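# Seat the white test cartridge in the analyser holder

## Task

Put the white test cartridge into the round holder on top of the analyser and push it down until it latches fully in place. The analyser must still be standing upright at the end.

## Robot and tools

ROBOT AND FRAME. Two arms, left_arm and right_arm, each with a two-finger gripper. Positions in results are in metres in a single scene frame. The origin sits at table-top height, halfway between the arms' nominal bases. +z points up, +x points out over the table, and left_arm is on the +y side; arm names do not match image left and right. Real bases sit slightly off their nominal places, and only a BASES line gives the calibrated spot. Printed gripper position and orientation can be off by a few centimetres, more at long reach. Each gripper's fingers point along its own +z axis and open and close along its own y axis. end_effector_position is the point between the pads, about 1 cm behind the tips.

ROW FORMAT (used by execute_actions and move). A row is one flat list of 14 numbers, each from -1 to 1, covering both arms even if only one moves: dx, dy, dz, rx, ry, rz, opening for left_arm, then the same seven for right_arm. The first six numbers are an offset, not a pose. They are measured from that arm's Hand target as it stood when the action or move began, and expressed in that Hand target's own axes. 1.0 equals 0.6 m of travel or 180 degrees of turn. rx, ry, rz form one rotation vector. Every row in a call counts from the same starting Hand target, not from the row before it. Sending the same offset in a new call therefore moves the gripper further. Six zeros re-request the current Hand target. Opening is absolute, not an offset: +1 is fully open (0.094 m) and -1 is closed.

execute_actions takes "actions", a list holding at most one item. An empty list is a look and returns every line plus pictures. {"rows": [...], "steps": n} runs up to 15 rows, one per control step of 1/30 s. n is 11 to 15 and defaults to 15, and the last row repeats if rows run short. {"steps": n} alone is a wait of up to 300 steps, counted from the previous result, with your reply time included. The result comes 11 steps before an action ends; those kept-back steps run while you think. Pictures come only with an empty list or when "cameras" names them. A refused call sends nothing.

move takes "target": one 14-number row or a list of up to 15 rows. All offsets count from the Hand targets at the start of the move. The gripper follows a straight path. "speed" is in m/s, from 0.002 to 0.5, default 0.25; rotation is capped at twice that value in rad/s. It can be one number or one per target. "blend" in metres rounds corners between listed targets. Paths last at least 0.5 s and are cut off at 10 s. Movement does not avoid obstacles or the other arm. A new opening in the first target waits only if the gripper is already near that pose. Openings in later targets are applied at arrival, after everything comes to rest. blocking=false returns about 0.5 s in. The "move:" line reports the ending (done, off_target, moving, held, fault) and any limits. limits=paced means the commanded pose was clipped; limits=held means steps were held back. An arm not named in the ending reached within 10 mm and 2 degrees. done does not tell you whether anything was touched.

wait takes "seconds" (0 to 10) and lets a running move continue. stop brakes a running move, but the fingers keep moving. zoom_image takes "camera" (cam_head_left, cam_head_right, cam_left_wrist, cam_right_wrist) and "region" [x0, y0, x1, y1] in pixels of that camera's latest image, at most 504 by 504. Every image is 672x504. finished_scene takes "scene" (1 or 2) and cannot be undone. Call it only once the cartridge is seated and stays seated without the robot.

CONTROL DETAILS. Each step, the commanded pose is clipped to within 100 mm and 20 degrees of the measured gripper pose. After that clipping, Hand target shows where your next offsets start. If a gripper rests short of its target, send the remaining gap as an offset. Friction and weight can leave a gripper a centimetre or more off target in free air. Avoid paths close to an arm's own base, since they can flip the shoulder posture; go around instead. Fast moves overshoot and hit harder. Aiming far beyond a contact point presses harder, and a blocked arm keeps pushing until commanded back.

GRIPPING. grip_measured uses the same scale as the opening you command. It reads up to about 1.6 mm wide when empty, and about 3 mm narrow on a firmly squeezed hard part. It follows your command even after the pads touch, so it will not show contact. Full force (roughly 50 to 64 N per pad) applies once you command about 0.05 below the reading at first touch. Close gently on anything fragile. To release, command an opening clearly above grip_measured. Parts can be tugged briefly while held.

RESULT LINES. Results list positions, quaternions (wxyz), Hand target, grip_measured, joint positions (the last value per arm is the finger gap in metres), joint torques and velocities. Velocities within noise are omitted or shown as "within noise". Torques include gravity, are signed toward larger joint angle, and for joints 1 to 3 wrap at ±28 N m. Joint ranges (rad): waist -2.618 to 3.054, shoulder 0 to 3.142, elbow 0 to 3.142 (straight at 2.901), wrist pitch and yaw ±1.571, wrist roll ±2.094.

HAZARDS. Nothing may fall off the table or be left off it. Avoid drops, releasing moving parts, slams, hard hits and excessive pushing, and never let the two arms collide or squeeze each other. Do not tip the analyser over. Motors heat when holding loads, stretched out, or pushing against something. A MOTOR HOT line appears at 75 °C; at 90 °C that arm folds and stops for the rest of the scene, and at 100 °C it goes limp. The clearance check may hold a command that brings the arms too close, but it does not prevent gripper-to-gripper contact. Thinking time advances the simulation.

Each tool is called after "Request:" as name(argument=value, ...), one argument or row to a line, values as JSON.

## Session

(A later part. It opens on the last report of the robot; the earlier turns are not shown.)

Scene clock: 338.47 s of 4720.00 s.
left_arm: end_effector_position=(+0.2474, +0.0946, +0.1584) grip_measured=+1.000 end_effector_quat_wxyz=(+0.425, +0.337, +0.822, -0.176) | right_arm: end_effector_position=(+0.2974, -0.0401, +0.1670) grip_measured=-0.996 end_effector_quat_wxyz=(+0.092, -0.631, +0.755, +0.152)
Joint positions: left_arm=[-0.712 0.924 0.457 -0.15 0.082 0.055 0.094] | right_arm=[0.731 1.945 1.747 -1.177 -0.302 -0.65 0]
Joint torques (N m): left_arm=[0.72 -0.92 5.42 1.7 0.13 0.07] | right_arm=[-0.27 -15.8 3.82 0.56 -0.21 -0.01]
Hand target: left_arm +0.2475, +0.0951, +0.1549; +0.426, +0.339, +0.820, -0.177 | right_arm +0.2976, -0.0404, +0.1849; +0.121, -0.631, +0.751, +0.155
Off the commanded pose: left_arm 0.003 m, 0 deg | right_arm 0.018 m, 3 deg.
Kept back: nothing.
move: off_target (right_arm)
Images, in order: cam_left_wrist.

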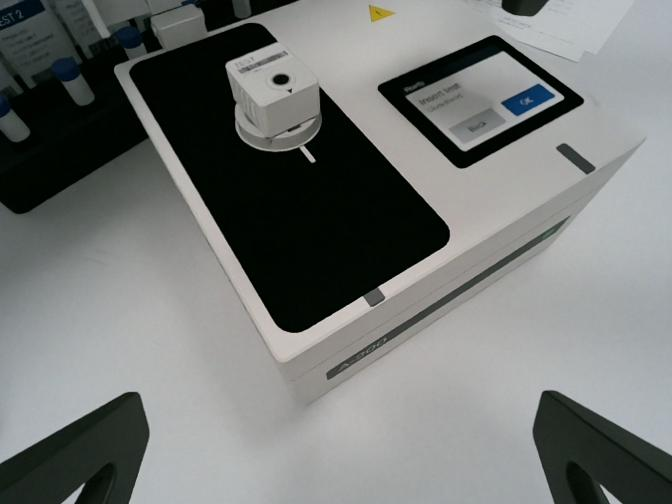

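Request:
execute_actions(
  actions=[],
)

Request:
zoom_image(
  camera="cam_left_wrist",
  region=[200, 25, 360, 185],
)

Scene clock: 341.27 s of 4720.00 s.
left_arm: end_effector_position=(+0.2475, +0.0943, +0.1588) grip_measured=+1.000 end_effector_quat_wxyz=(+0.426, +0.337, +0.821, -0.176) | right_arm: end_effector_position=(+0.2975, -0.0400, +0.1670) grip_measured=-0.996 end_effector_quat_wxyz=(+0.093, -0.631, +0.755, +0.152)
Joint positions: left_arm=[-0.712 0.924 0.457 -0.148 0.083 0.055 0.094] | right_arm=[0.731 1.945 1.747 -1.176 -0.302 -0.65 0]
Joint velocities: within noise
Joint torques (N m): left_arm=[0.7 -0.92 5.42 1.71 0.12 0.07] | right_arm=[-0.32 -15.68 3.84 0.57 -0.21 -0.04]
Motor temperatures (°C): left_arm=[25 28 25 33 24 25 21] | right_arm=[24 36 29 30 25 20 23]
Heat: left arm: 33 °C; right arm: 36 °C.
Hand target: left_arm +0.2475, +0.0951, +0.1549; +0.426, +0.339, +0.820, -0.177 | right_arm +0.2977, -0.0403, +0.1850; +0.121, -0.631, +0.751, +0.155
Off the commanded pose: left_arm 0.004 m, 0 deg | right_arm 0.018 m, 3 deg.
Steps of this call (1-84: nothing new was sent). Readings (end_effector_position of left_arm | right_arm):
1: (+0.2475, +0.0946, +0.1585) | (+0.2974, -0.0401, +0.1670)
2: (+0.2474, +0.0945, +0.1586) | (+0.2974, -0.0401, +0.1670)
4: (+0.2475, +0.0945, +0.1587) | (+0.2974, -0.0401, +0.1670)
8: (+0.2475, +0.0944, +0.1588) | (+0.2974, -0.0401, +0.1670)
84: the state above

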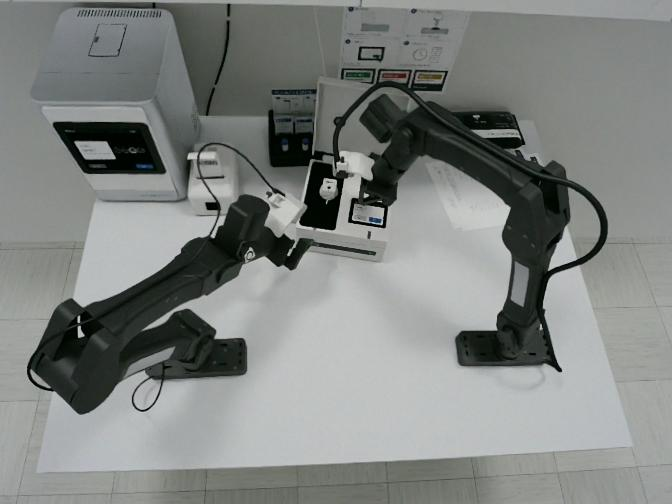

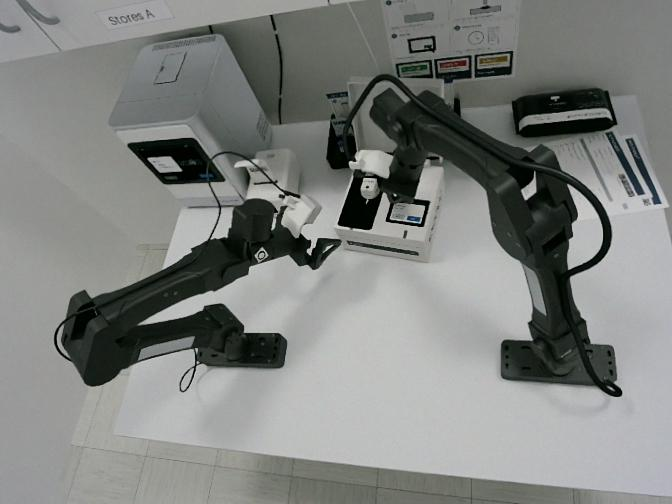

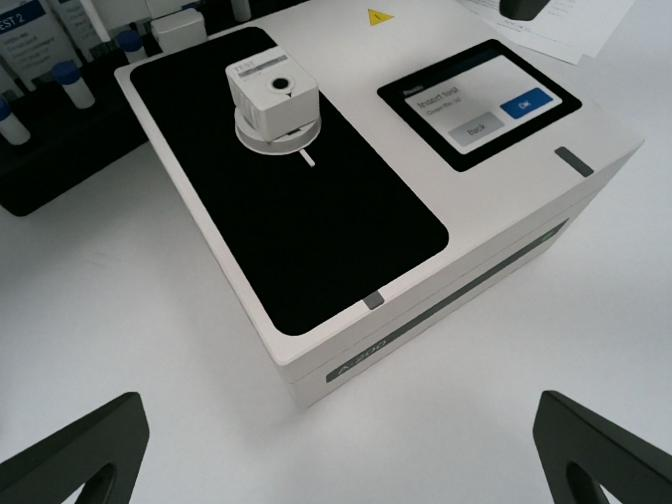

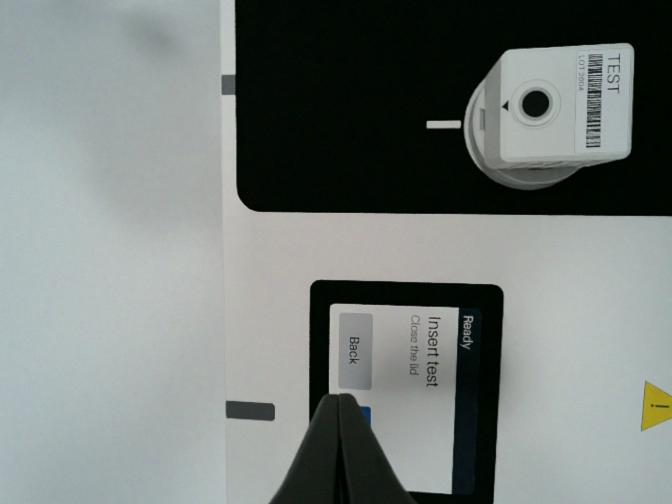

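Scaled by 3.150.

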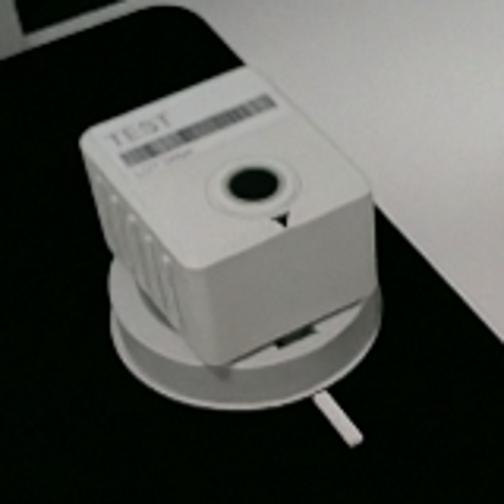

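Request:
zoom_image(
  camera="cam_left_wrist",
  region=[222, 80, 332, 165],
)

Request:
zoom_image(
  camera="cam_right_wrist",
  region=[450, 30, 650, 200],
)

Scaled by 4.582.

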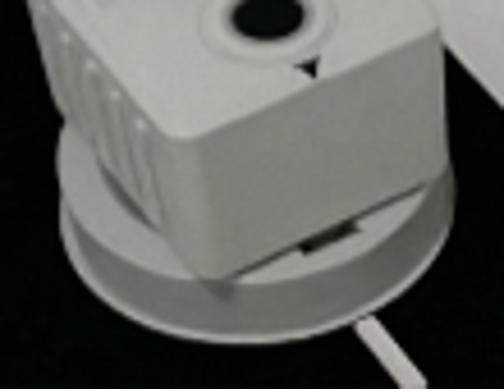

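Scaled by 2.520.

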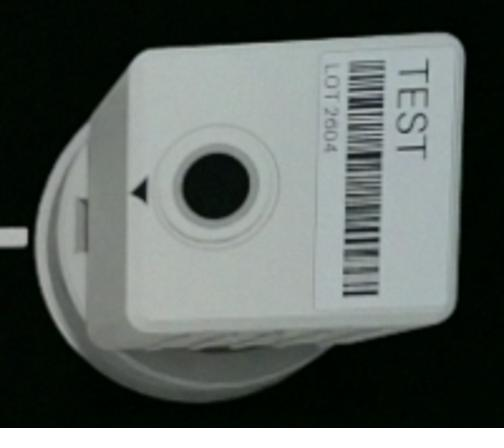

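Request:
move(
  target=[
    [0.0493, -0.0497, -0.0557, 0, -0.07, 0, -0.5, 0, 0, 0, 0, 0, 0, -1],
    [0.1448, -0.0613, 0.0258, 0, -0.164, 0, -0.5, 0, 0, 0, 0, 0, 0, -1],
  ],
  blend=[0.03, 0],
  speed=0.2,
  cameras=["cam_left_wrist", "cam_head_left"],
)

Scene clock: 357.80 s of 4720.00 s.
left_arm: end_effector_position=(+0.1952, +0.0934, +0.0759) grip_measured=-0.498 end_effector_quat_wxyz=(+0.473, +0.321, +0.802, -0.171) | right_arm: end_effector_position=(+0.2975, -0.0400, +0.1670) grip_measured=-0.996 end_effector_quat_wxyz=(+0.093, -0.631, +0.755, +0.152)
Joint positions: left_arm=[-1.059 0.968 0.012 0.421 -0.26 -0.118 0.024] | right_arm=[0.731 1.945 1.747 -1.176 -0.302 -0.65 0]
Joint torques (N m): left_arm=[-0.61 -0.13 4.71 1.74 -0.23 -0.14] | right_arm=[-0.25 -15.76 3.75 0.56 -0.22 -0.04]
Hand target: left_arm +0.1953, +0.0953, +0.0751; +0.597, +0.291, +0.707, -0.243 | right_arm +0.2976, -0.0404, +0.1849; +0.121, -0.631, +0.751, +0.155
Off the commanded pose: left_arm 0.002 m, 24 deg; orientation clipped | right_arm 0.018 m, 3 deg.
joint sent to its limit (left arm) — joint 3 (elbow), lower limit, where the elbow is as bent as it goes.
Kept back: nothing.
move: off_target (left_arm, right_arm); limits=paced
Images, in order: cam_head_left, cam_left_wrist.

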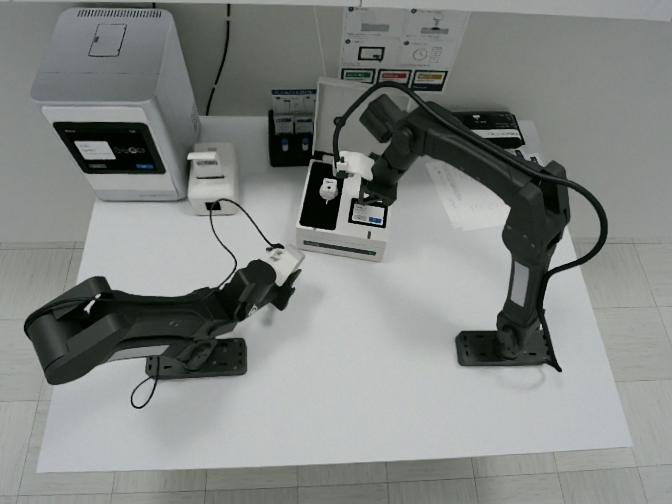

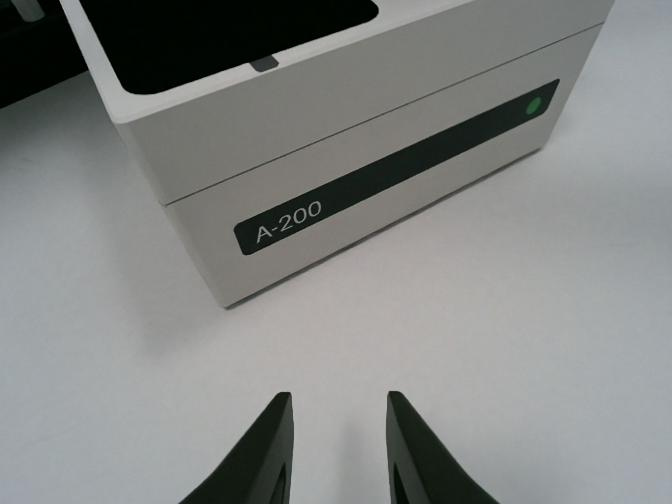

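Request:
move(
  target=[-0.0292, -0.0012, 0.0427, 0, 0.0414, 0, -0.6, 0, 0, 0, 0, 0, 0, -1],
  speed=0.15,
  cameras=["cam_left_wrist"],
)

Scene clock: 362.50 s of 4720.00 s.
left_arm: end_effector_position=(+0.2152, +0.0723, +0.0892) grip_measured=-0.598 end_effector_quat_wxyz=(+0.517, +0.309, +0.772, -0.204) | right_arm: end_effector_position=(+0.2976, -0.0399, +0.1670) grip_measured=-0.996 end_effector_quat_wxyz=(+0.093, -0.631, +0.755, +0.152)
Joint positions: left_arm=[-0.999 1.276 0.012 0.864 -0.194 -0.077 0.019] | right_arm=[0.731 1.945 1.747 -1.176 -0.302 -0.65 0]
Joint torques (N m): left_arm=[0.76 -1.25 3.55 1.81 0 0.06] | right_arm=[-0.27 -15.73 3.79 0.57 -0.22 -0.03]
Hand target: left_arm +0.2148, +0.0750, +0.0879; +0.550, +0.306, +0.745, -0.224 | right_arm +0.2977, -0.0403, +0.1850; +0.121, -0.631, +0.751, +0.155
Off the commanded pose: left_arm 0.003 m, 5 deg | right_arm 0.018 m, 3 deg.
joint sent to its limit (left arm) — joint 3 (elbow), lower limit, where the elbow is as bent as it goes.
Kept back: nothing.
move: off_target (left_arm, right_arm)
Images, in order: cam_left_wrist.

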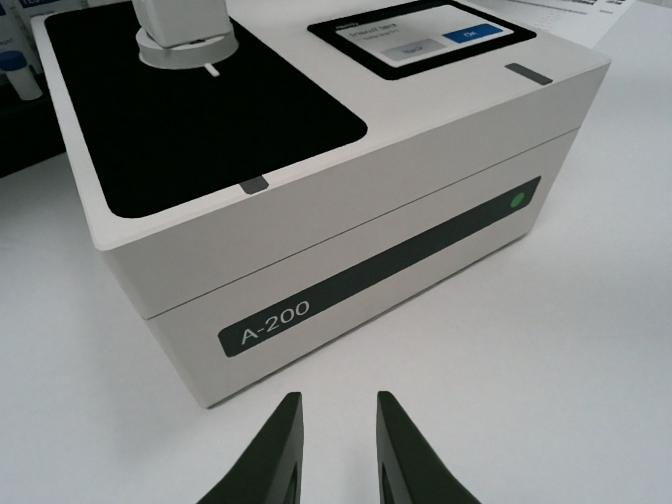

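Request:
zoom_image(
  camera="cam_left_wrist",
  region=[125, 0, 255, 90],
)

Request:
zoom_image(
  camera="cam_left_wrist",
  region=[130, 20, 190, 75],
)

Request:
zoom_image(
  camera="cam_left_wrist",
  region=[185, 20, 245, 75],
)

Scaled by 3.877.

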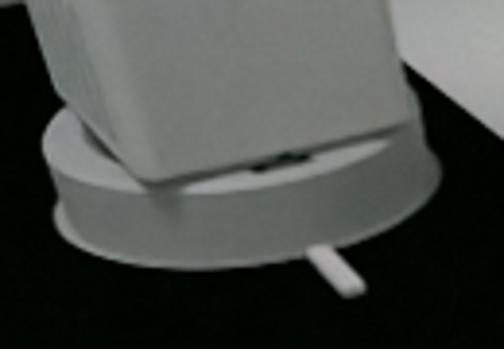

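Scaled by 8.400.

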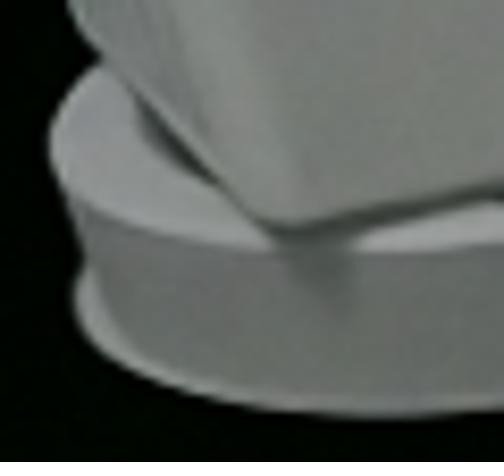

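Scaled by 8.400.

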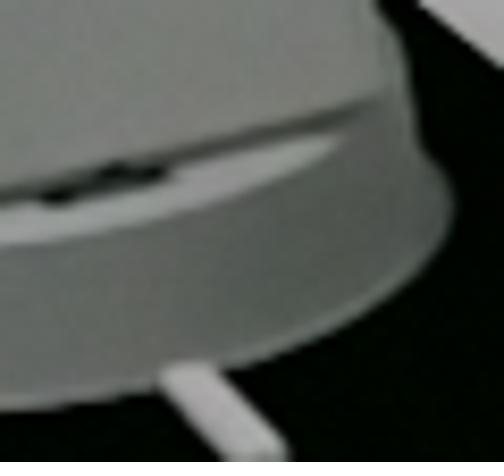

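Request:
move(
  target=[0, 0, 0, 0, 0, 0, -0.6, -0.112, -0.0963, 0.0555, 0, 0, 0, -1],
  speed=0.12,
  cameras=["cam_left_wrist", "cam_right_wrist"],
)

Scene clock: 381.17 s of 4720.00 s.
left_arm: end_effector_position=(+0.2154, +0.0717, +0.0905) grip_measured=-0.598 end_effector_quat_wxyz=(+0.518, +0.309, +0.770, -0.206) | right_arm: end_effector_position=(+0.3647, +0.0192, +0.1768) grip_measured=-0.996 end_effector_quat_wxyz=(+0.122, -0.631, +0.751, +0.153)
Joint positions: left_arm=[-0.999 1.277 0.012 0.87 -0.193 -0.077 0.019] | right_arm=[0.733 2.33 2.377 -1.359 -0.3 -0.645 0]
Joint torques (N m): left_arm=[0.76 -1.25 3.56 1.8 0.01 0.07] | right_arm=[0.49 -11.48 8.05 0.38 -0.2 0.05]
Hand target: left_arm +0.2148, +0.0749, +0.0879; +0.549, +0.306, +0.745, -0.224 | right_arm +0.3658, +0.0245, +0.1749; +0.121, -0.631, +0.751, +0.155
Off the commanded pose: left_arm 0.004 m, 5 deg | right_arm 0.006 m, 0 deg.
joint sent to its limit (left arm) — joint 3 (elbow), lower limit, where the elbow is as bent as it goes.
Kept back: nothing.
move: off_target (left_arm)
Images, in order: cam_left_wrist, cam_right_wrist.

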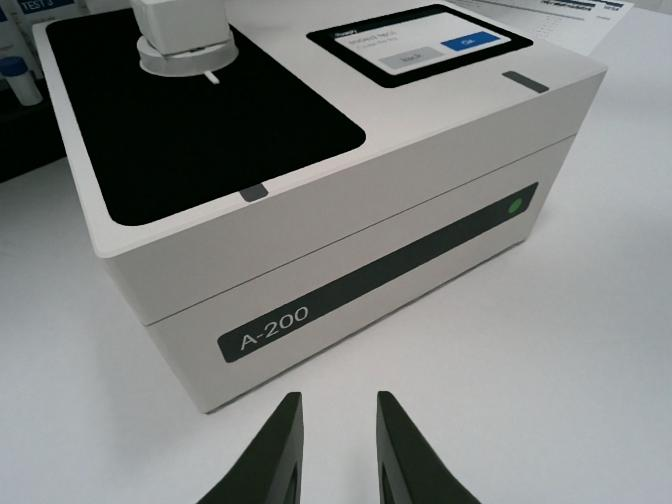

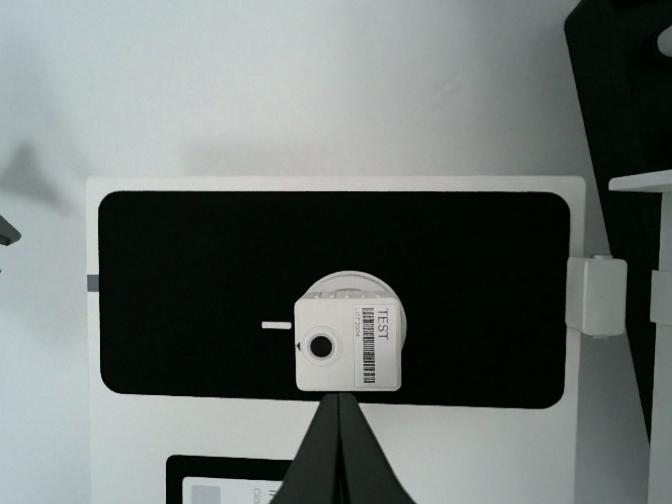

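Request:
zoom_image(
  camera="cam_right_wrist",
  region=[280, 260, 420, 400],
)

Request:
zoom_image(
  camera="cam_left_wrist",
  region=[125, 0, 255, 90],
)

Scaled by 3.600.

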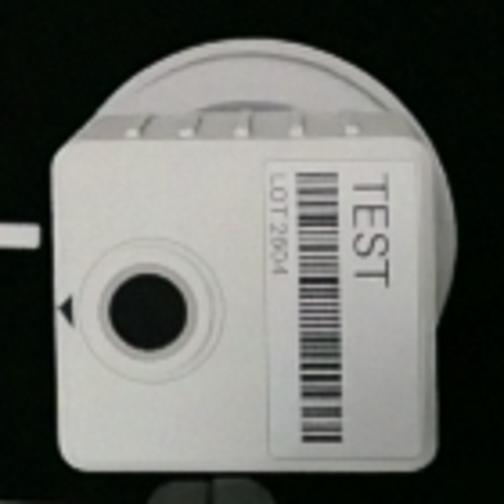

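Scaled by 3.877.

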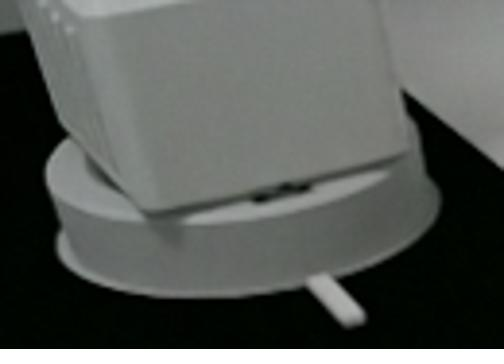

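Request:
zoom_image(
  camera="cam_right_wrist",
  region=[285, 262, 355, 312],
)

Request:
zoom_image(
  camera="cam_right_wrist",
  region=[350, 262, 420, 362],
)

Scaled by 7.200.

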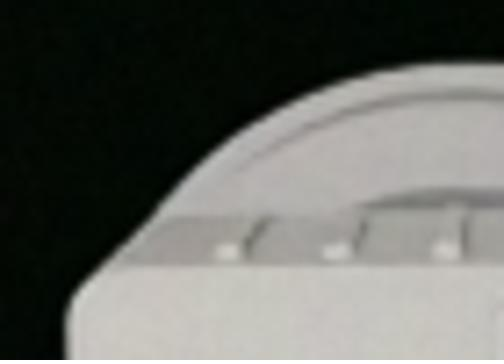

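Scaled by 5.040.

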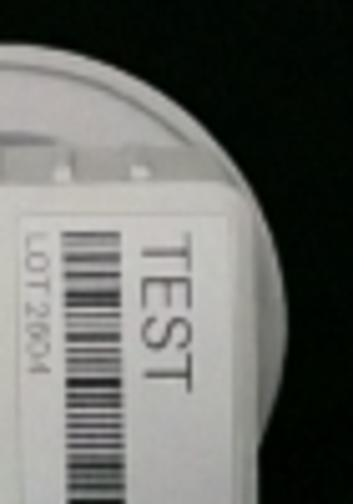

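Request:
move(
  target=[0, 0, 0, 0, 0, 0, -0.6, 0.026, -0.0103, 0.0788, 0, 0, 0, -1],
  speed=0.06,
  cameras=["cam_left_wrist", "cam_right_wrist"],
)

Scene clock: 390.13 s of 4720.00 s.
left_arm: end_effector_position=(+0.2155, +0.0717, +0.0907) grip_measured=-0.598 end_effector_quat_wxyz=(+0.519, +0.309, +0.770, -0.206) | right_arm: end_effector_position=(+0.3690, +0.0265, +0.1380) grip_measured=-0.996 end_effector_quat_wxyz=(+0.125, -0.631, +0.748, +0.160)
Joint positions: left_arm=[-0.999 1.277 0.012 0.871 -0.193 -0.077 0.019] | right_arm=[0.733 2.319 2.196 -1.182 -0.316 -0.645 0]
Joint torques (N m): left_arm=[0.76 -1.24 3.55 1.8 0.01 0.07] | right_arm=[0.58 -13.37 2.15 0.8 0 0.05]
Hand target: left_arm +0.2148, +0.0749, +0.0879; +0.549, +0.306, +0.745, -0.224 | right_arm +0.3686, +0.0276, +0.1250; +0.121, -0.631, +0.751, +0.155
Off the commanded pose: left_arm 0.004 m, 5 deg | right_arm 0.013 m, 1 deg.
joint sent to its limit (left arm) — joint 3 (elbow), lower limit, where the elbow is as bent as it goes.
Kept back: nothing.
move: off_target (left_arm, right_arm)
Images, in order: cam_left_wrist, cam_right_wrist.

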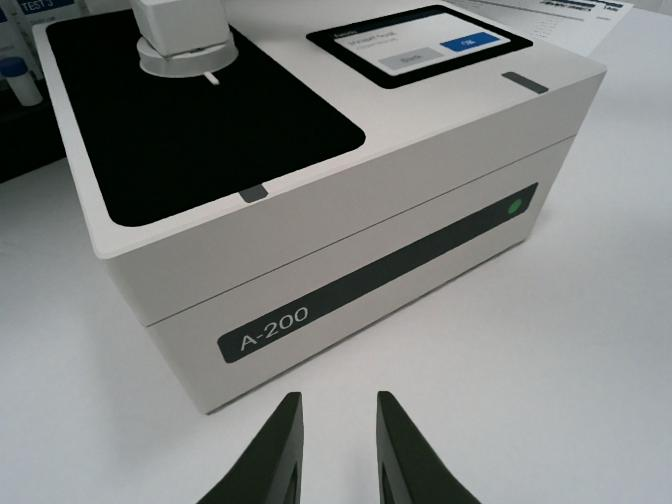

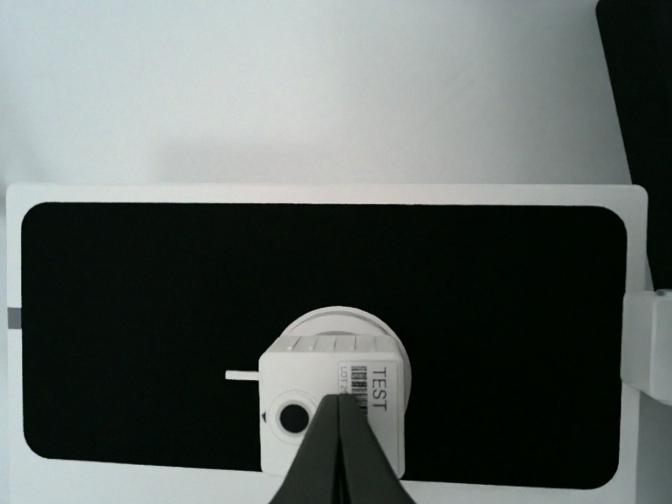

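Request:
move(
  target=[0, 0, 0, 0, 0, 0, -0.6, 0.0963, 0.026, 0.1082, -0.044, 0.0621, 0.0234, -1],
  speed=0.06,
  cameras=["cam_left_wrist", "cam_right_wrist"],
)

Request:
zoom_image(
  camera="cam_left_wrist",
  region=[125, 0, 255, 90],
)

Scene clock: 401.83 s of 4720.00 s.
left_arm: end_effector_position=(+0.2155, +0.0716, +0.0908) grip_measured=-0.598 end_effector_quat_wxyz=(+0.519, +0.309, +0.770, -0.206) | right_arm: end_effector_position=(+0.3683, +0.0262, +0.1351) grip_measured=-0.996 end_effector_quat_wxyz=(+0.125, -0.628, +0.748, +0.174)
Joint positions: left_arm=[-0.999 1.277 0.012 0.871 -0.193 -0.077 0.019] | right_arm=[0.725 2.313 2.167 -1.16 -0.345 -0.645 0]
Joint torques (N m): left_arm=[0.77 -1.24 3.56 1.79 0.01 0.06] | right_arm=[1.33 -3.64 -0.81 -0.23 0.31 -0.04]
Hand target: left_arm +0.2148, +0.0750, +0.0879; +0.550, +0.306, +0.745, -0.224 | right_arm +0.3422, +0.0025, +0.0445; -0.002, -0.622, +0.769, +0.148
Off the commanded pose: left_arm 0.004 m, 5 deg | right_arm 0.097 m, 15 deg.
joint sent to its limit (left arm) — joint 3 (elbow), lower limit, where the elbow is as bent as it goes.
Kept back: nothing.
move: off_target (left_arm, right_arm)
Images, in order: cam_left_wrist, cam_right_wrist.

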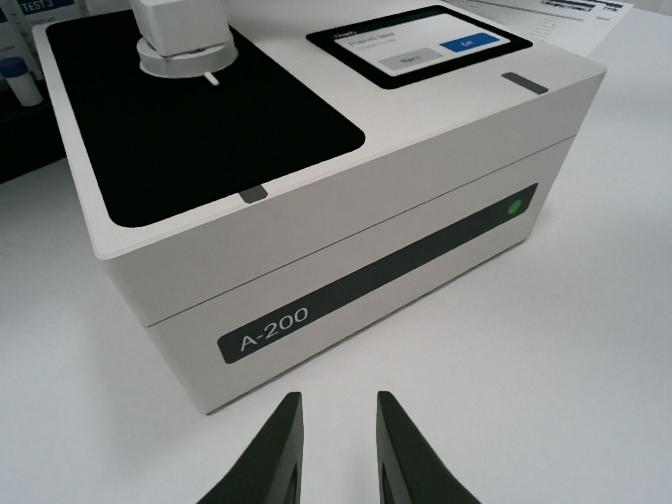

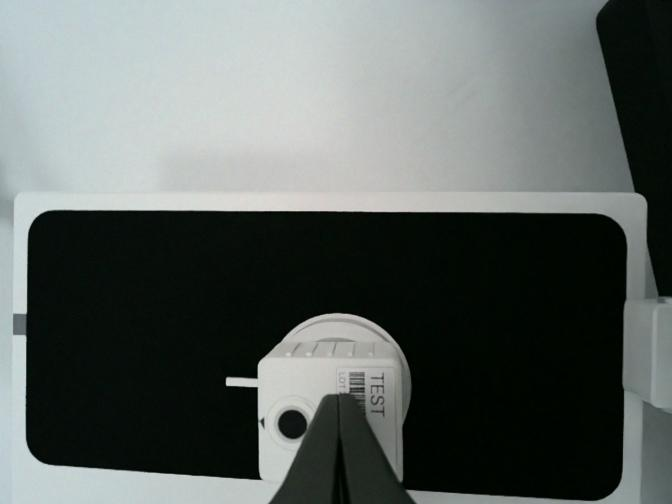

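Scaled by 3.877.

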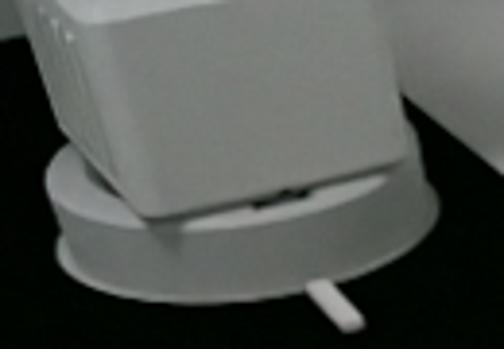

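Request:
zoom_image(
  camera="cam_left_wrist",
  region=[130, 25, 190, 80],
)

Request:
zoom_image(
  camera="cam_left_wrist",
  region=[185, 25, 245, 80],
)

Scaled by 8.400.

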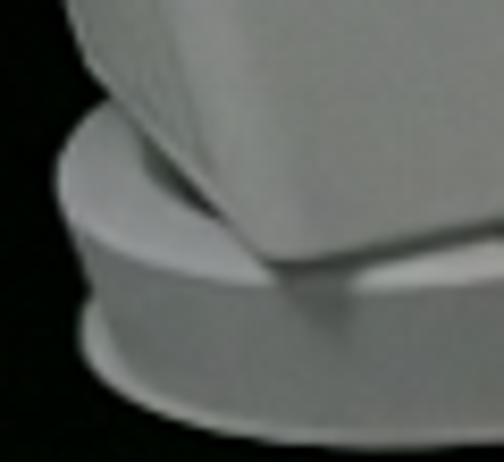

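Scaled by 8.400.

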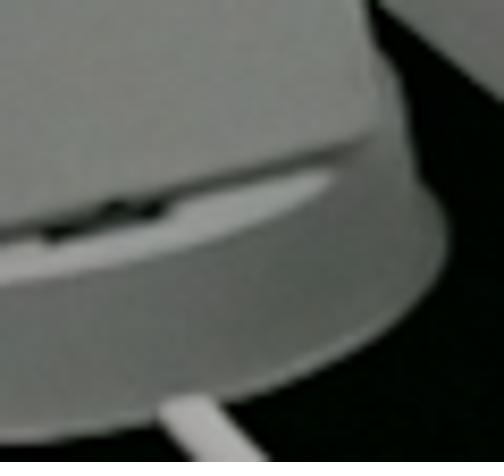

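Request:
move(
  target=[0, 0, 0, 0, 0, 0, -0.6, -0.0743, -0.0035, -0.127, 0.044, -0.0621, -0.0234, -1],
  speed=0.08,
  cameras=["cam_left_wrist", "cam_right_wrist"],
)

Request:
zoom_image(
  camera="cam_left_wrist",
  region=[130, 20, 250, 80],
)

Scene clock: 416.33 s of 4720.00 s.
left_arm: end_effector_position=(+0.2155, +0.0716, +0.0908) grip_measured=-0.598 end_effector_quat_wxyz=(+0.519, +0.309, +0.770, -0.206) | right_arm: end_effector_position=(+0.3692, +0.0267, +0.1375) grip_measured=-0.996 end_effector_quat_wxyz=(+0.129, -0.628, +0.747, +0.173)
Joint positions: left_arm=[-0.999 1.277 0.012 0.871 -0.193 -0.076 0.019] | right_arm=[0.725 2.308 2.167 -1.156 -0.342 -0.645 0]
Joint torques (N m): left_arm=[0.76 -1.24 3.56 1.79 0 0.07] | right_arm=[1.4 -12.42 4.37 0.59 0.2 0.04]
Hand target: left_arm +0.2148, +0.0750, +0.0879; +0.550, +0.306, +0.745, -0.224 | right_arm +0.3686, +0.0275, +0.1249; +0.121, -0.631, +0.751, +0.155
Off the commanded pose: left_arm 0.004 m, 5 deg | right_arm 0.013 m, 2 deg.
joint sent to its limit (left arm) — joint 3 (elbow), lower limit, where the elbow is as bent as it goes.
Kept back: nothing.
move: off_target (left_arm, right_arm)
Images, in order: cam_left_wrist, cam_right_wrist.

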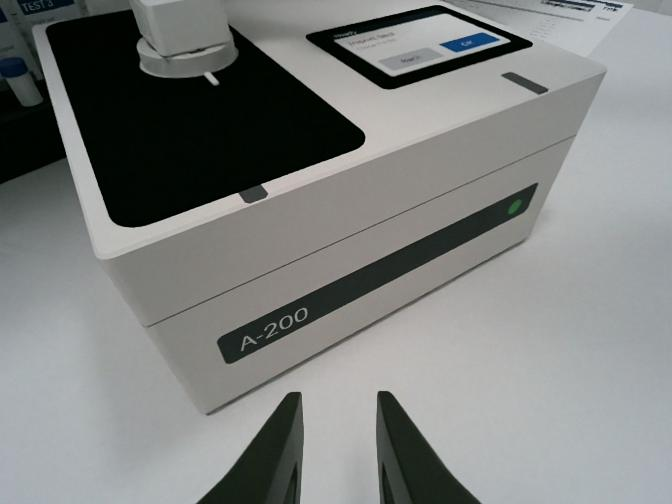

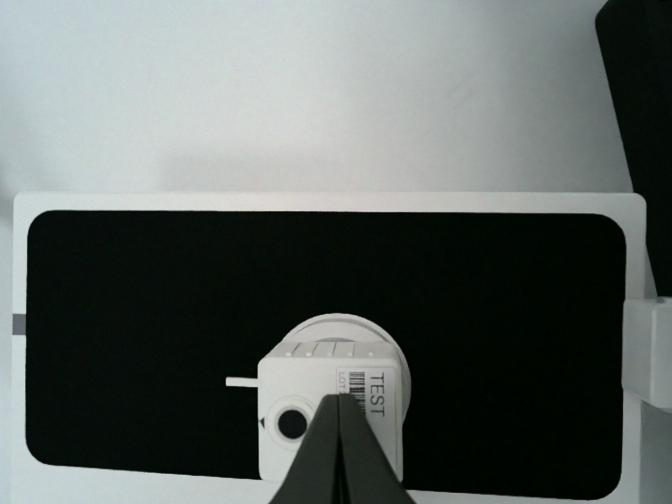

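Scaled by 4.200.

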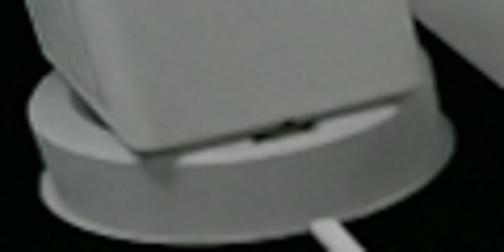

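Request:
move(
  target=[0.0538, 0, 0.0122, 0, -0.0386, 0, -0.6, 0, 0, 0, 0, 0, 0, -1],
  speed=0.08,
  cameras=["cam_left_wrist"],
)

Scene clock: 420.97 s of 4720.00 s.
left_arm: end_effector_position=(+0.2143, +0.0734, +0.0551) grip_measured=-0.598 end_effector_quat_wxyz=(+0.504, +0.299, +0.793, -0.165) | right_arm: end_effector_position=(+0.3692, +0.0267, +0.1375) grip_measured=-0.996 end_effector_quat_wxyz=(+0.129, -0.628, +0.747, +0.173)
Joint positions: left_arm=[-1.081 1.6 0.012 1.106 -0.334 -0.124 0.019] | right_arm=[0.725 2.308 2.167 -1.156 -0.342 -0.645 0]
Joint torques (N m): left_arm=[-0.55 -2.37 1.92 1.77 -0.22 -0.14] | right_arm=[1.43 -12.42 4.42 0.6 0.21 0.05]
Hand target: left_arm +0.2131, +0.0768, +0.0550; +0.594, +0.292, +0.710, -0.242 | right_arm +0.3686, +0.0275, +0.1249; +0.121, -0.631, +0.751, +0.155
Off the commanded pose: left_arm 0.004 m, 17 deg | right_arm 0.013 m, 2 deg.
joint sent to its limit (left arm) — joint 3 (elbow), lower limit, where the elbow is as bent as it goes.
Kept back: nothing.
move: off_target (left_arm, right_arm)
Images, in order: cam_left_wrist.

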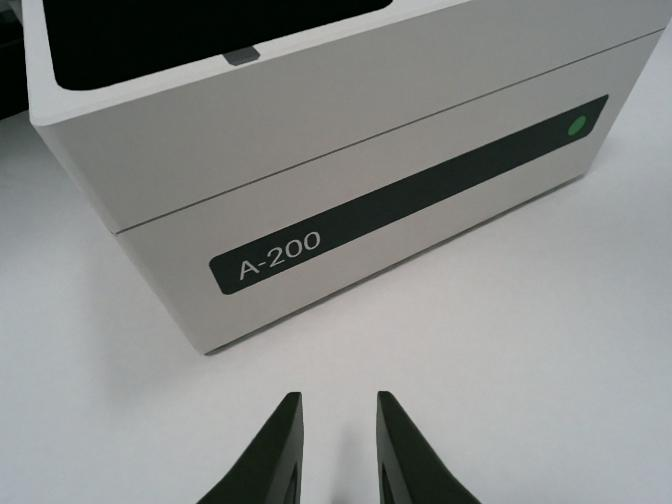

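Request:
move(
  target=[-0.0062, -0.002, 0.0247, 0, 0, 0, -0.6, 0, 0, 0, 0, 0, 0, -1],
  speed=0.08,
  cameras=["cam_left_wrist"],
)

Scene clock: 425.57 s of 4720.00 s.
left_arm: end_effector_position=(+0.2243, +0.0624, +0.0559) grip_measured=-0.598 end_effector_quat_wxyz=(+0.534, +0.296, +0.767, -0.200) | right_arm: end_effector_position=(+0.3692, +0.0267, +0.1375) grip_measured=-0.996 end_effector_quat_wxyz=(+0.129, -0.628, +0.747, +0.173)
Joint positions: left_arm=[-1.023 1.938 0.012 1.556 -0.247 -0.086 0.019] | right_arm=[0.725 2.308 2.167 -1.156 -0.342 -0.645 0]
Joint torques (N m): left_arm=[0.7 -3.97 0.18 1.83 0.01 0.1] | right_arm=[1.37 -12.38 4.37 0.6 0.2 0.04]
Hand target: left_arm +0.2231, +0.0653, +0.0559; +0.594, +0.292, +0.710, -0.242 | right_arm +0.3686, +0.0275, +0.1249; +0.121, -0.631, +0.751, +0.155
Off the commanded pose: left_arm 0.003 m, 11 deg | right_arm 0.013 m, 2 deg.
joint sent to its limit (left arm) — joint 3 (elbow), lower limit, where the elbow is as bent as it goes; joint 4 (wrist pitch), upper limit.
Kept back: nothing.
move: off_target (left_arm, right_arm)
Images, in order: cam_left_wrist.

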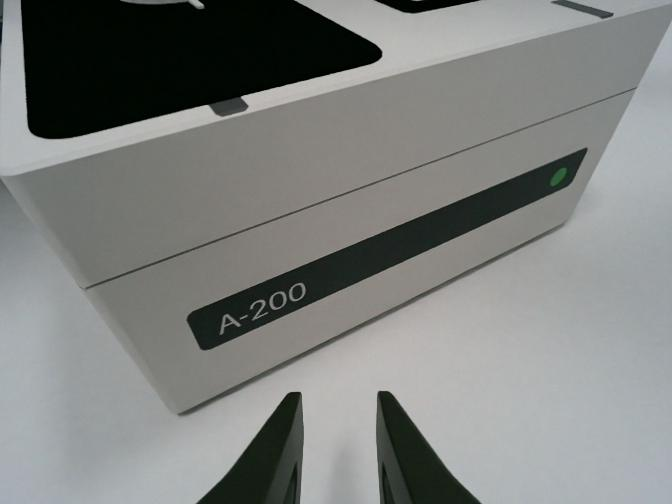

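Request:
move(
  target=[0, 0, 0, 0, 0, 0, -0.6, 0.0942, 0.0248, 0.1074, 0, 0, 0, -1],
  speed=0.06,
  cameras=["cam_right_wrist", "cam_head_right"],
)

Scene clock: 431.33 s of 4720.00 s.
left_arm: end_effector_position=(+0.2238, +0.0617, +0.0559) grip_measured=-0.598 end_effector_quat_wxyz=(+0.533, +0.299, +0.766, -0.203) | right_arm: end_effector_position=(+0.3668, +0.0251, +0.1352) grip_measured=-0.996 end_effector_quat_wxyz=(+0.236, -0.629, +0.719, +0.177)
Joint positions: left_arm=[-1.02 1.938 0.012 1.557 -0.236 -0.082 0.019] | right_arm=[0.722 2.074 1.701 -0.704 -0.352 -0.645 0]
Joint torques (N m): left_arm=[0.73 -3.99 0.18 1.84 -0.01 0.07] | right_arm=[1.39 -2.82 -0.23 0.18 0.31 -0.06]
Hand target: left_arm +0.2231, +0.0652, +0.0560; +0.594, +0.292, +0.710, -0.242 | right_arm +0.3431, +0.0032, +0.0452; +0.121, -0.631, +0.751, +0.155
Off the commanded pose: left_arm 0.004 m, 10 deg | right_arm 0.095 m, 14 deg.
joint sent to its limit (left arm) — joint 3 (elbow), lower limit, where the elbow is as bent as it goes; joint 4 (wrist pitch), upper limit.
Kept back: nothing.
move: off_target (left_arm, right_arm)
Images, in order: cam_head_right, cam_right_wrist.

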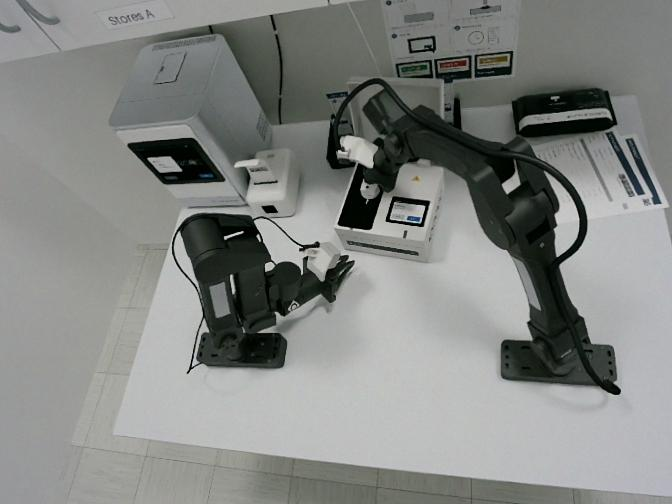

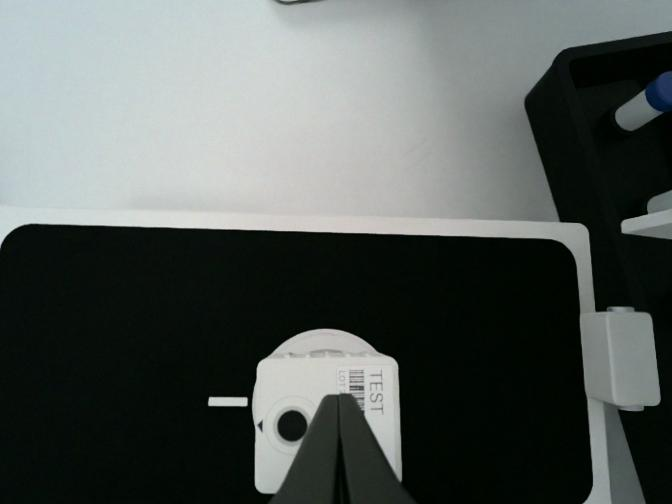

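Request:
move(
  target=[0, 0, 0, 0, 0, 0, -0.6, -0.0942, -0.0248, -0.1074, 0, 0, 0, -1],
  speed=0.1,
  cameras=["cam_right_wrist"],
)

Scene clock: 433.60 s of 4720.00 s.
left_arm: end_effector_position=(+0.2234, +0.0613, +0.0559) grip_measured=-0.598 end_effector_quat_wxyz=(+0.532, +0.300, +0.765, -0.203) | right_arm: end_effector_position=(+0.3735, +0.0307, +0.1393) grip_measured=-0.996 end_effector_quat_wxyz=(+0.152, -0.632, +0.743, +0.160)
Joint positions: left_arm=[-1.02 1.938 0.012 1.557 -0.234 -0.081 0.019] | right_arm=[0.734 2.284 2.126 -1.094 -0.315 -0.645 0]
Joint torques (N m): left_arm=[0.8 -3.99 0.17 1.84 -0.02 0.06] | right_arm=[0.39 -10.5 7.25 0.1 -0.04 0.05]
Hand target: left_arm +0.2231, +0.0653, +0.0560; +0.594, +0.292, +0.710, -0.242 | right_arm +0.3687, +0.0275, +0.1249; +0.121, -0.631, +0.751, +0.155
Off the commanded pose: left_arm 0.004 m, 10 deg | right_arm 0.016 m, 4 deg.
joint sent to its limit (left arm) — joint 3 (elbow), lower limit, where the elbow is as bent as it goes; joint 4 (wrist pitch), upper limit.
Kept back: nothing.
move: off_target (left_arm, right_arm)
Images, in order: cam_right_wrist.

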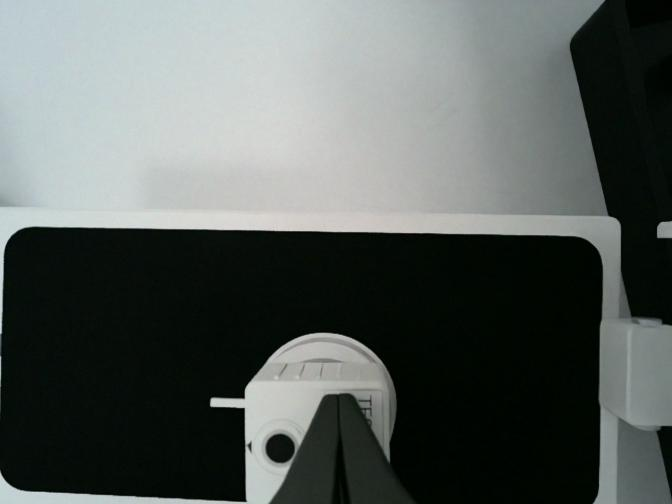

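Request:
move(
  target=[
    [-0.1149, 0.0004, -0.0209, 0, 0, 0, -0.6, -0.0315, 0.0067, -0.077, 0, 0, 0, -1],
    [-0.1149, 0.0004, -0.0209, 0, 0, -0.5, -0.6, 0.0862, 0.1072, -0.1345, 0, 0, 0, -1],
  ],
  blend=[0.02, 0],
  speed=0.25,
  cameras=["cam_left_wrist", "cam_right_wrist"],
)

Scene clock: 441.13 s of 4720.00 s.
left_arm: end_effector_position=(+0.2238, +0.0609, +0.1264) grip_measured=-0.598 end_effector_quat_wxyz=(+0.244, -0.301, +0.723, -0.572) | right_arm: end_effector_position=(+0.2963, -0.0396, +0.1667) grip_measured=-0.996 end_effector_quat_wxyz=(+0.091, -0.629, +0.757, +0.152)
Joint positions: left_arm=[-0.99 1.311 0.012 1.067 -0.181 -1.604 0.019] | right_arm=[0.734 1.944 1.746 -1.177 -0.3 -0.644 0]
Joint torques (N m): left_arm=[0.77 -2.92 3.45 1.74 -0.02 -0.04] | right_arm=[-0.61 -15.86 3.75 0.54 -0.21 -0.09]
Hand target: left_arm +0.2231, +0.0654, +0.1260; +0.249, -0.296, +0.708, -0.591 | right_arm +0.2974, -0.0406, +0.1852; +0.121, -0.631, +0.751, +0.155
Off the commanded pose: left_arm 0.004 m, 3 deg | right_arm 0.018 m, 4 deg.
joint sent to its limit (left arm) — joint 3 (elbow), lower limit, where the elbow is as bent as it goes.
Kept back: nothing.
move: off_target (left_arm, right_arm)
Images, in order: cam_left_wrist, cam_right_wrist.

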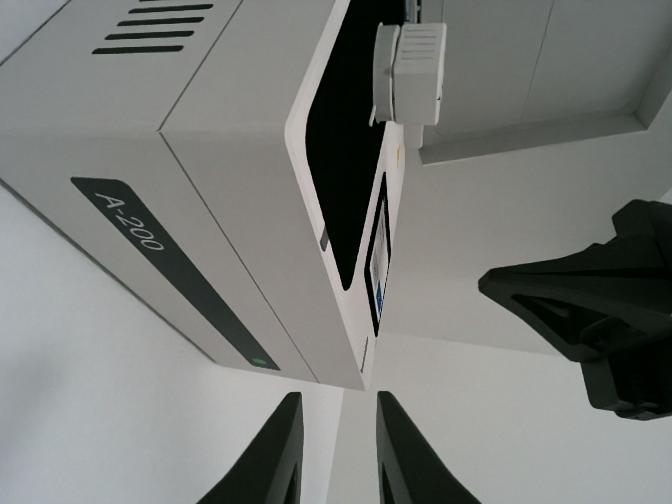

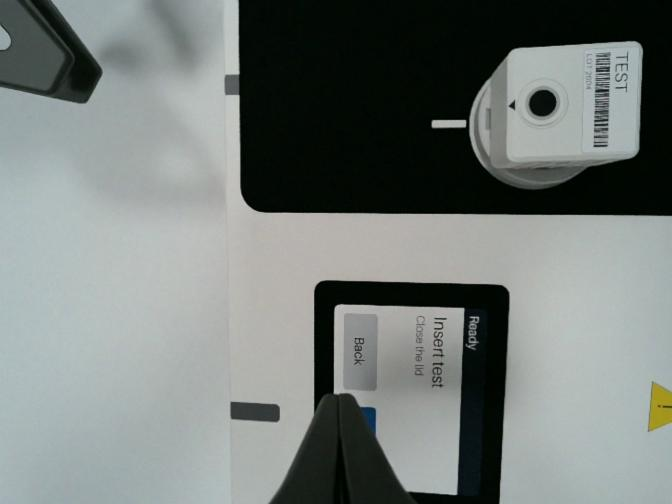

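Excellent low-angle view. Zooming on the joint.

Request:
zoom_image(
  camera="cam_left_wrist",
  region=[360, 10, 460, 140],
)

Request:
zoom_image(
  camera="cam_left_wrist",
  region=[365, 15, 425, 75],
)

Request:
zoom_image(
  camera="cam_left_wrist",
  region=[365, 70, 425, 130],
)

Scaled by 3.877.

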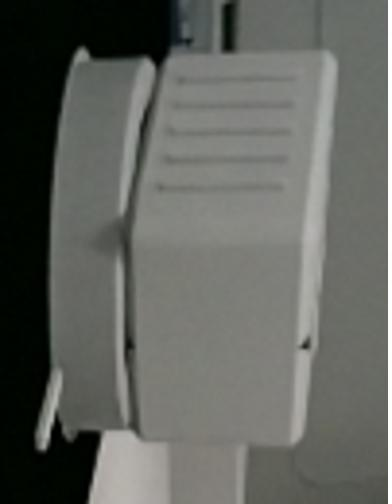

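Scaled by 8.400.

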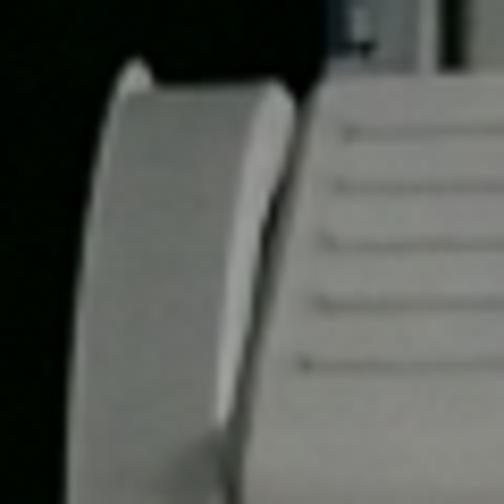

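Scaled by 8.400.

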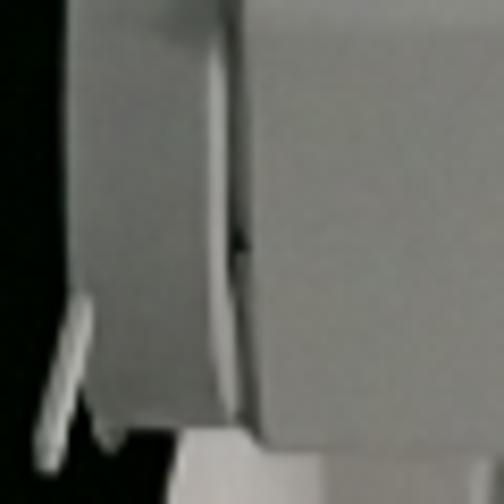

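Request:
finished_scene(
  scene=1,
)

The scene is finished: the task was done.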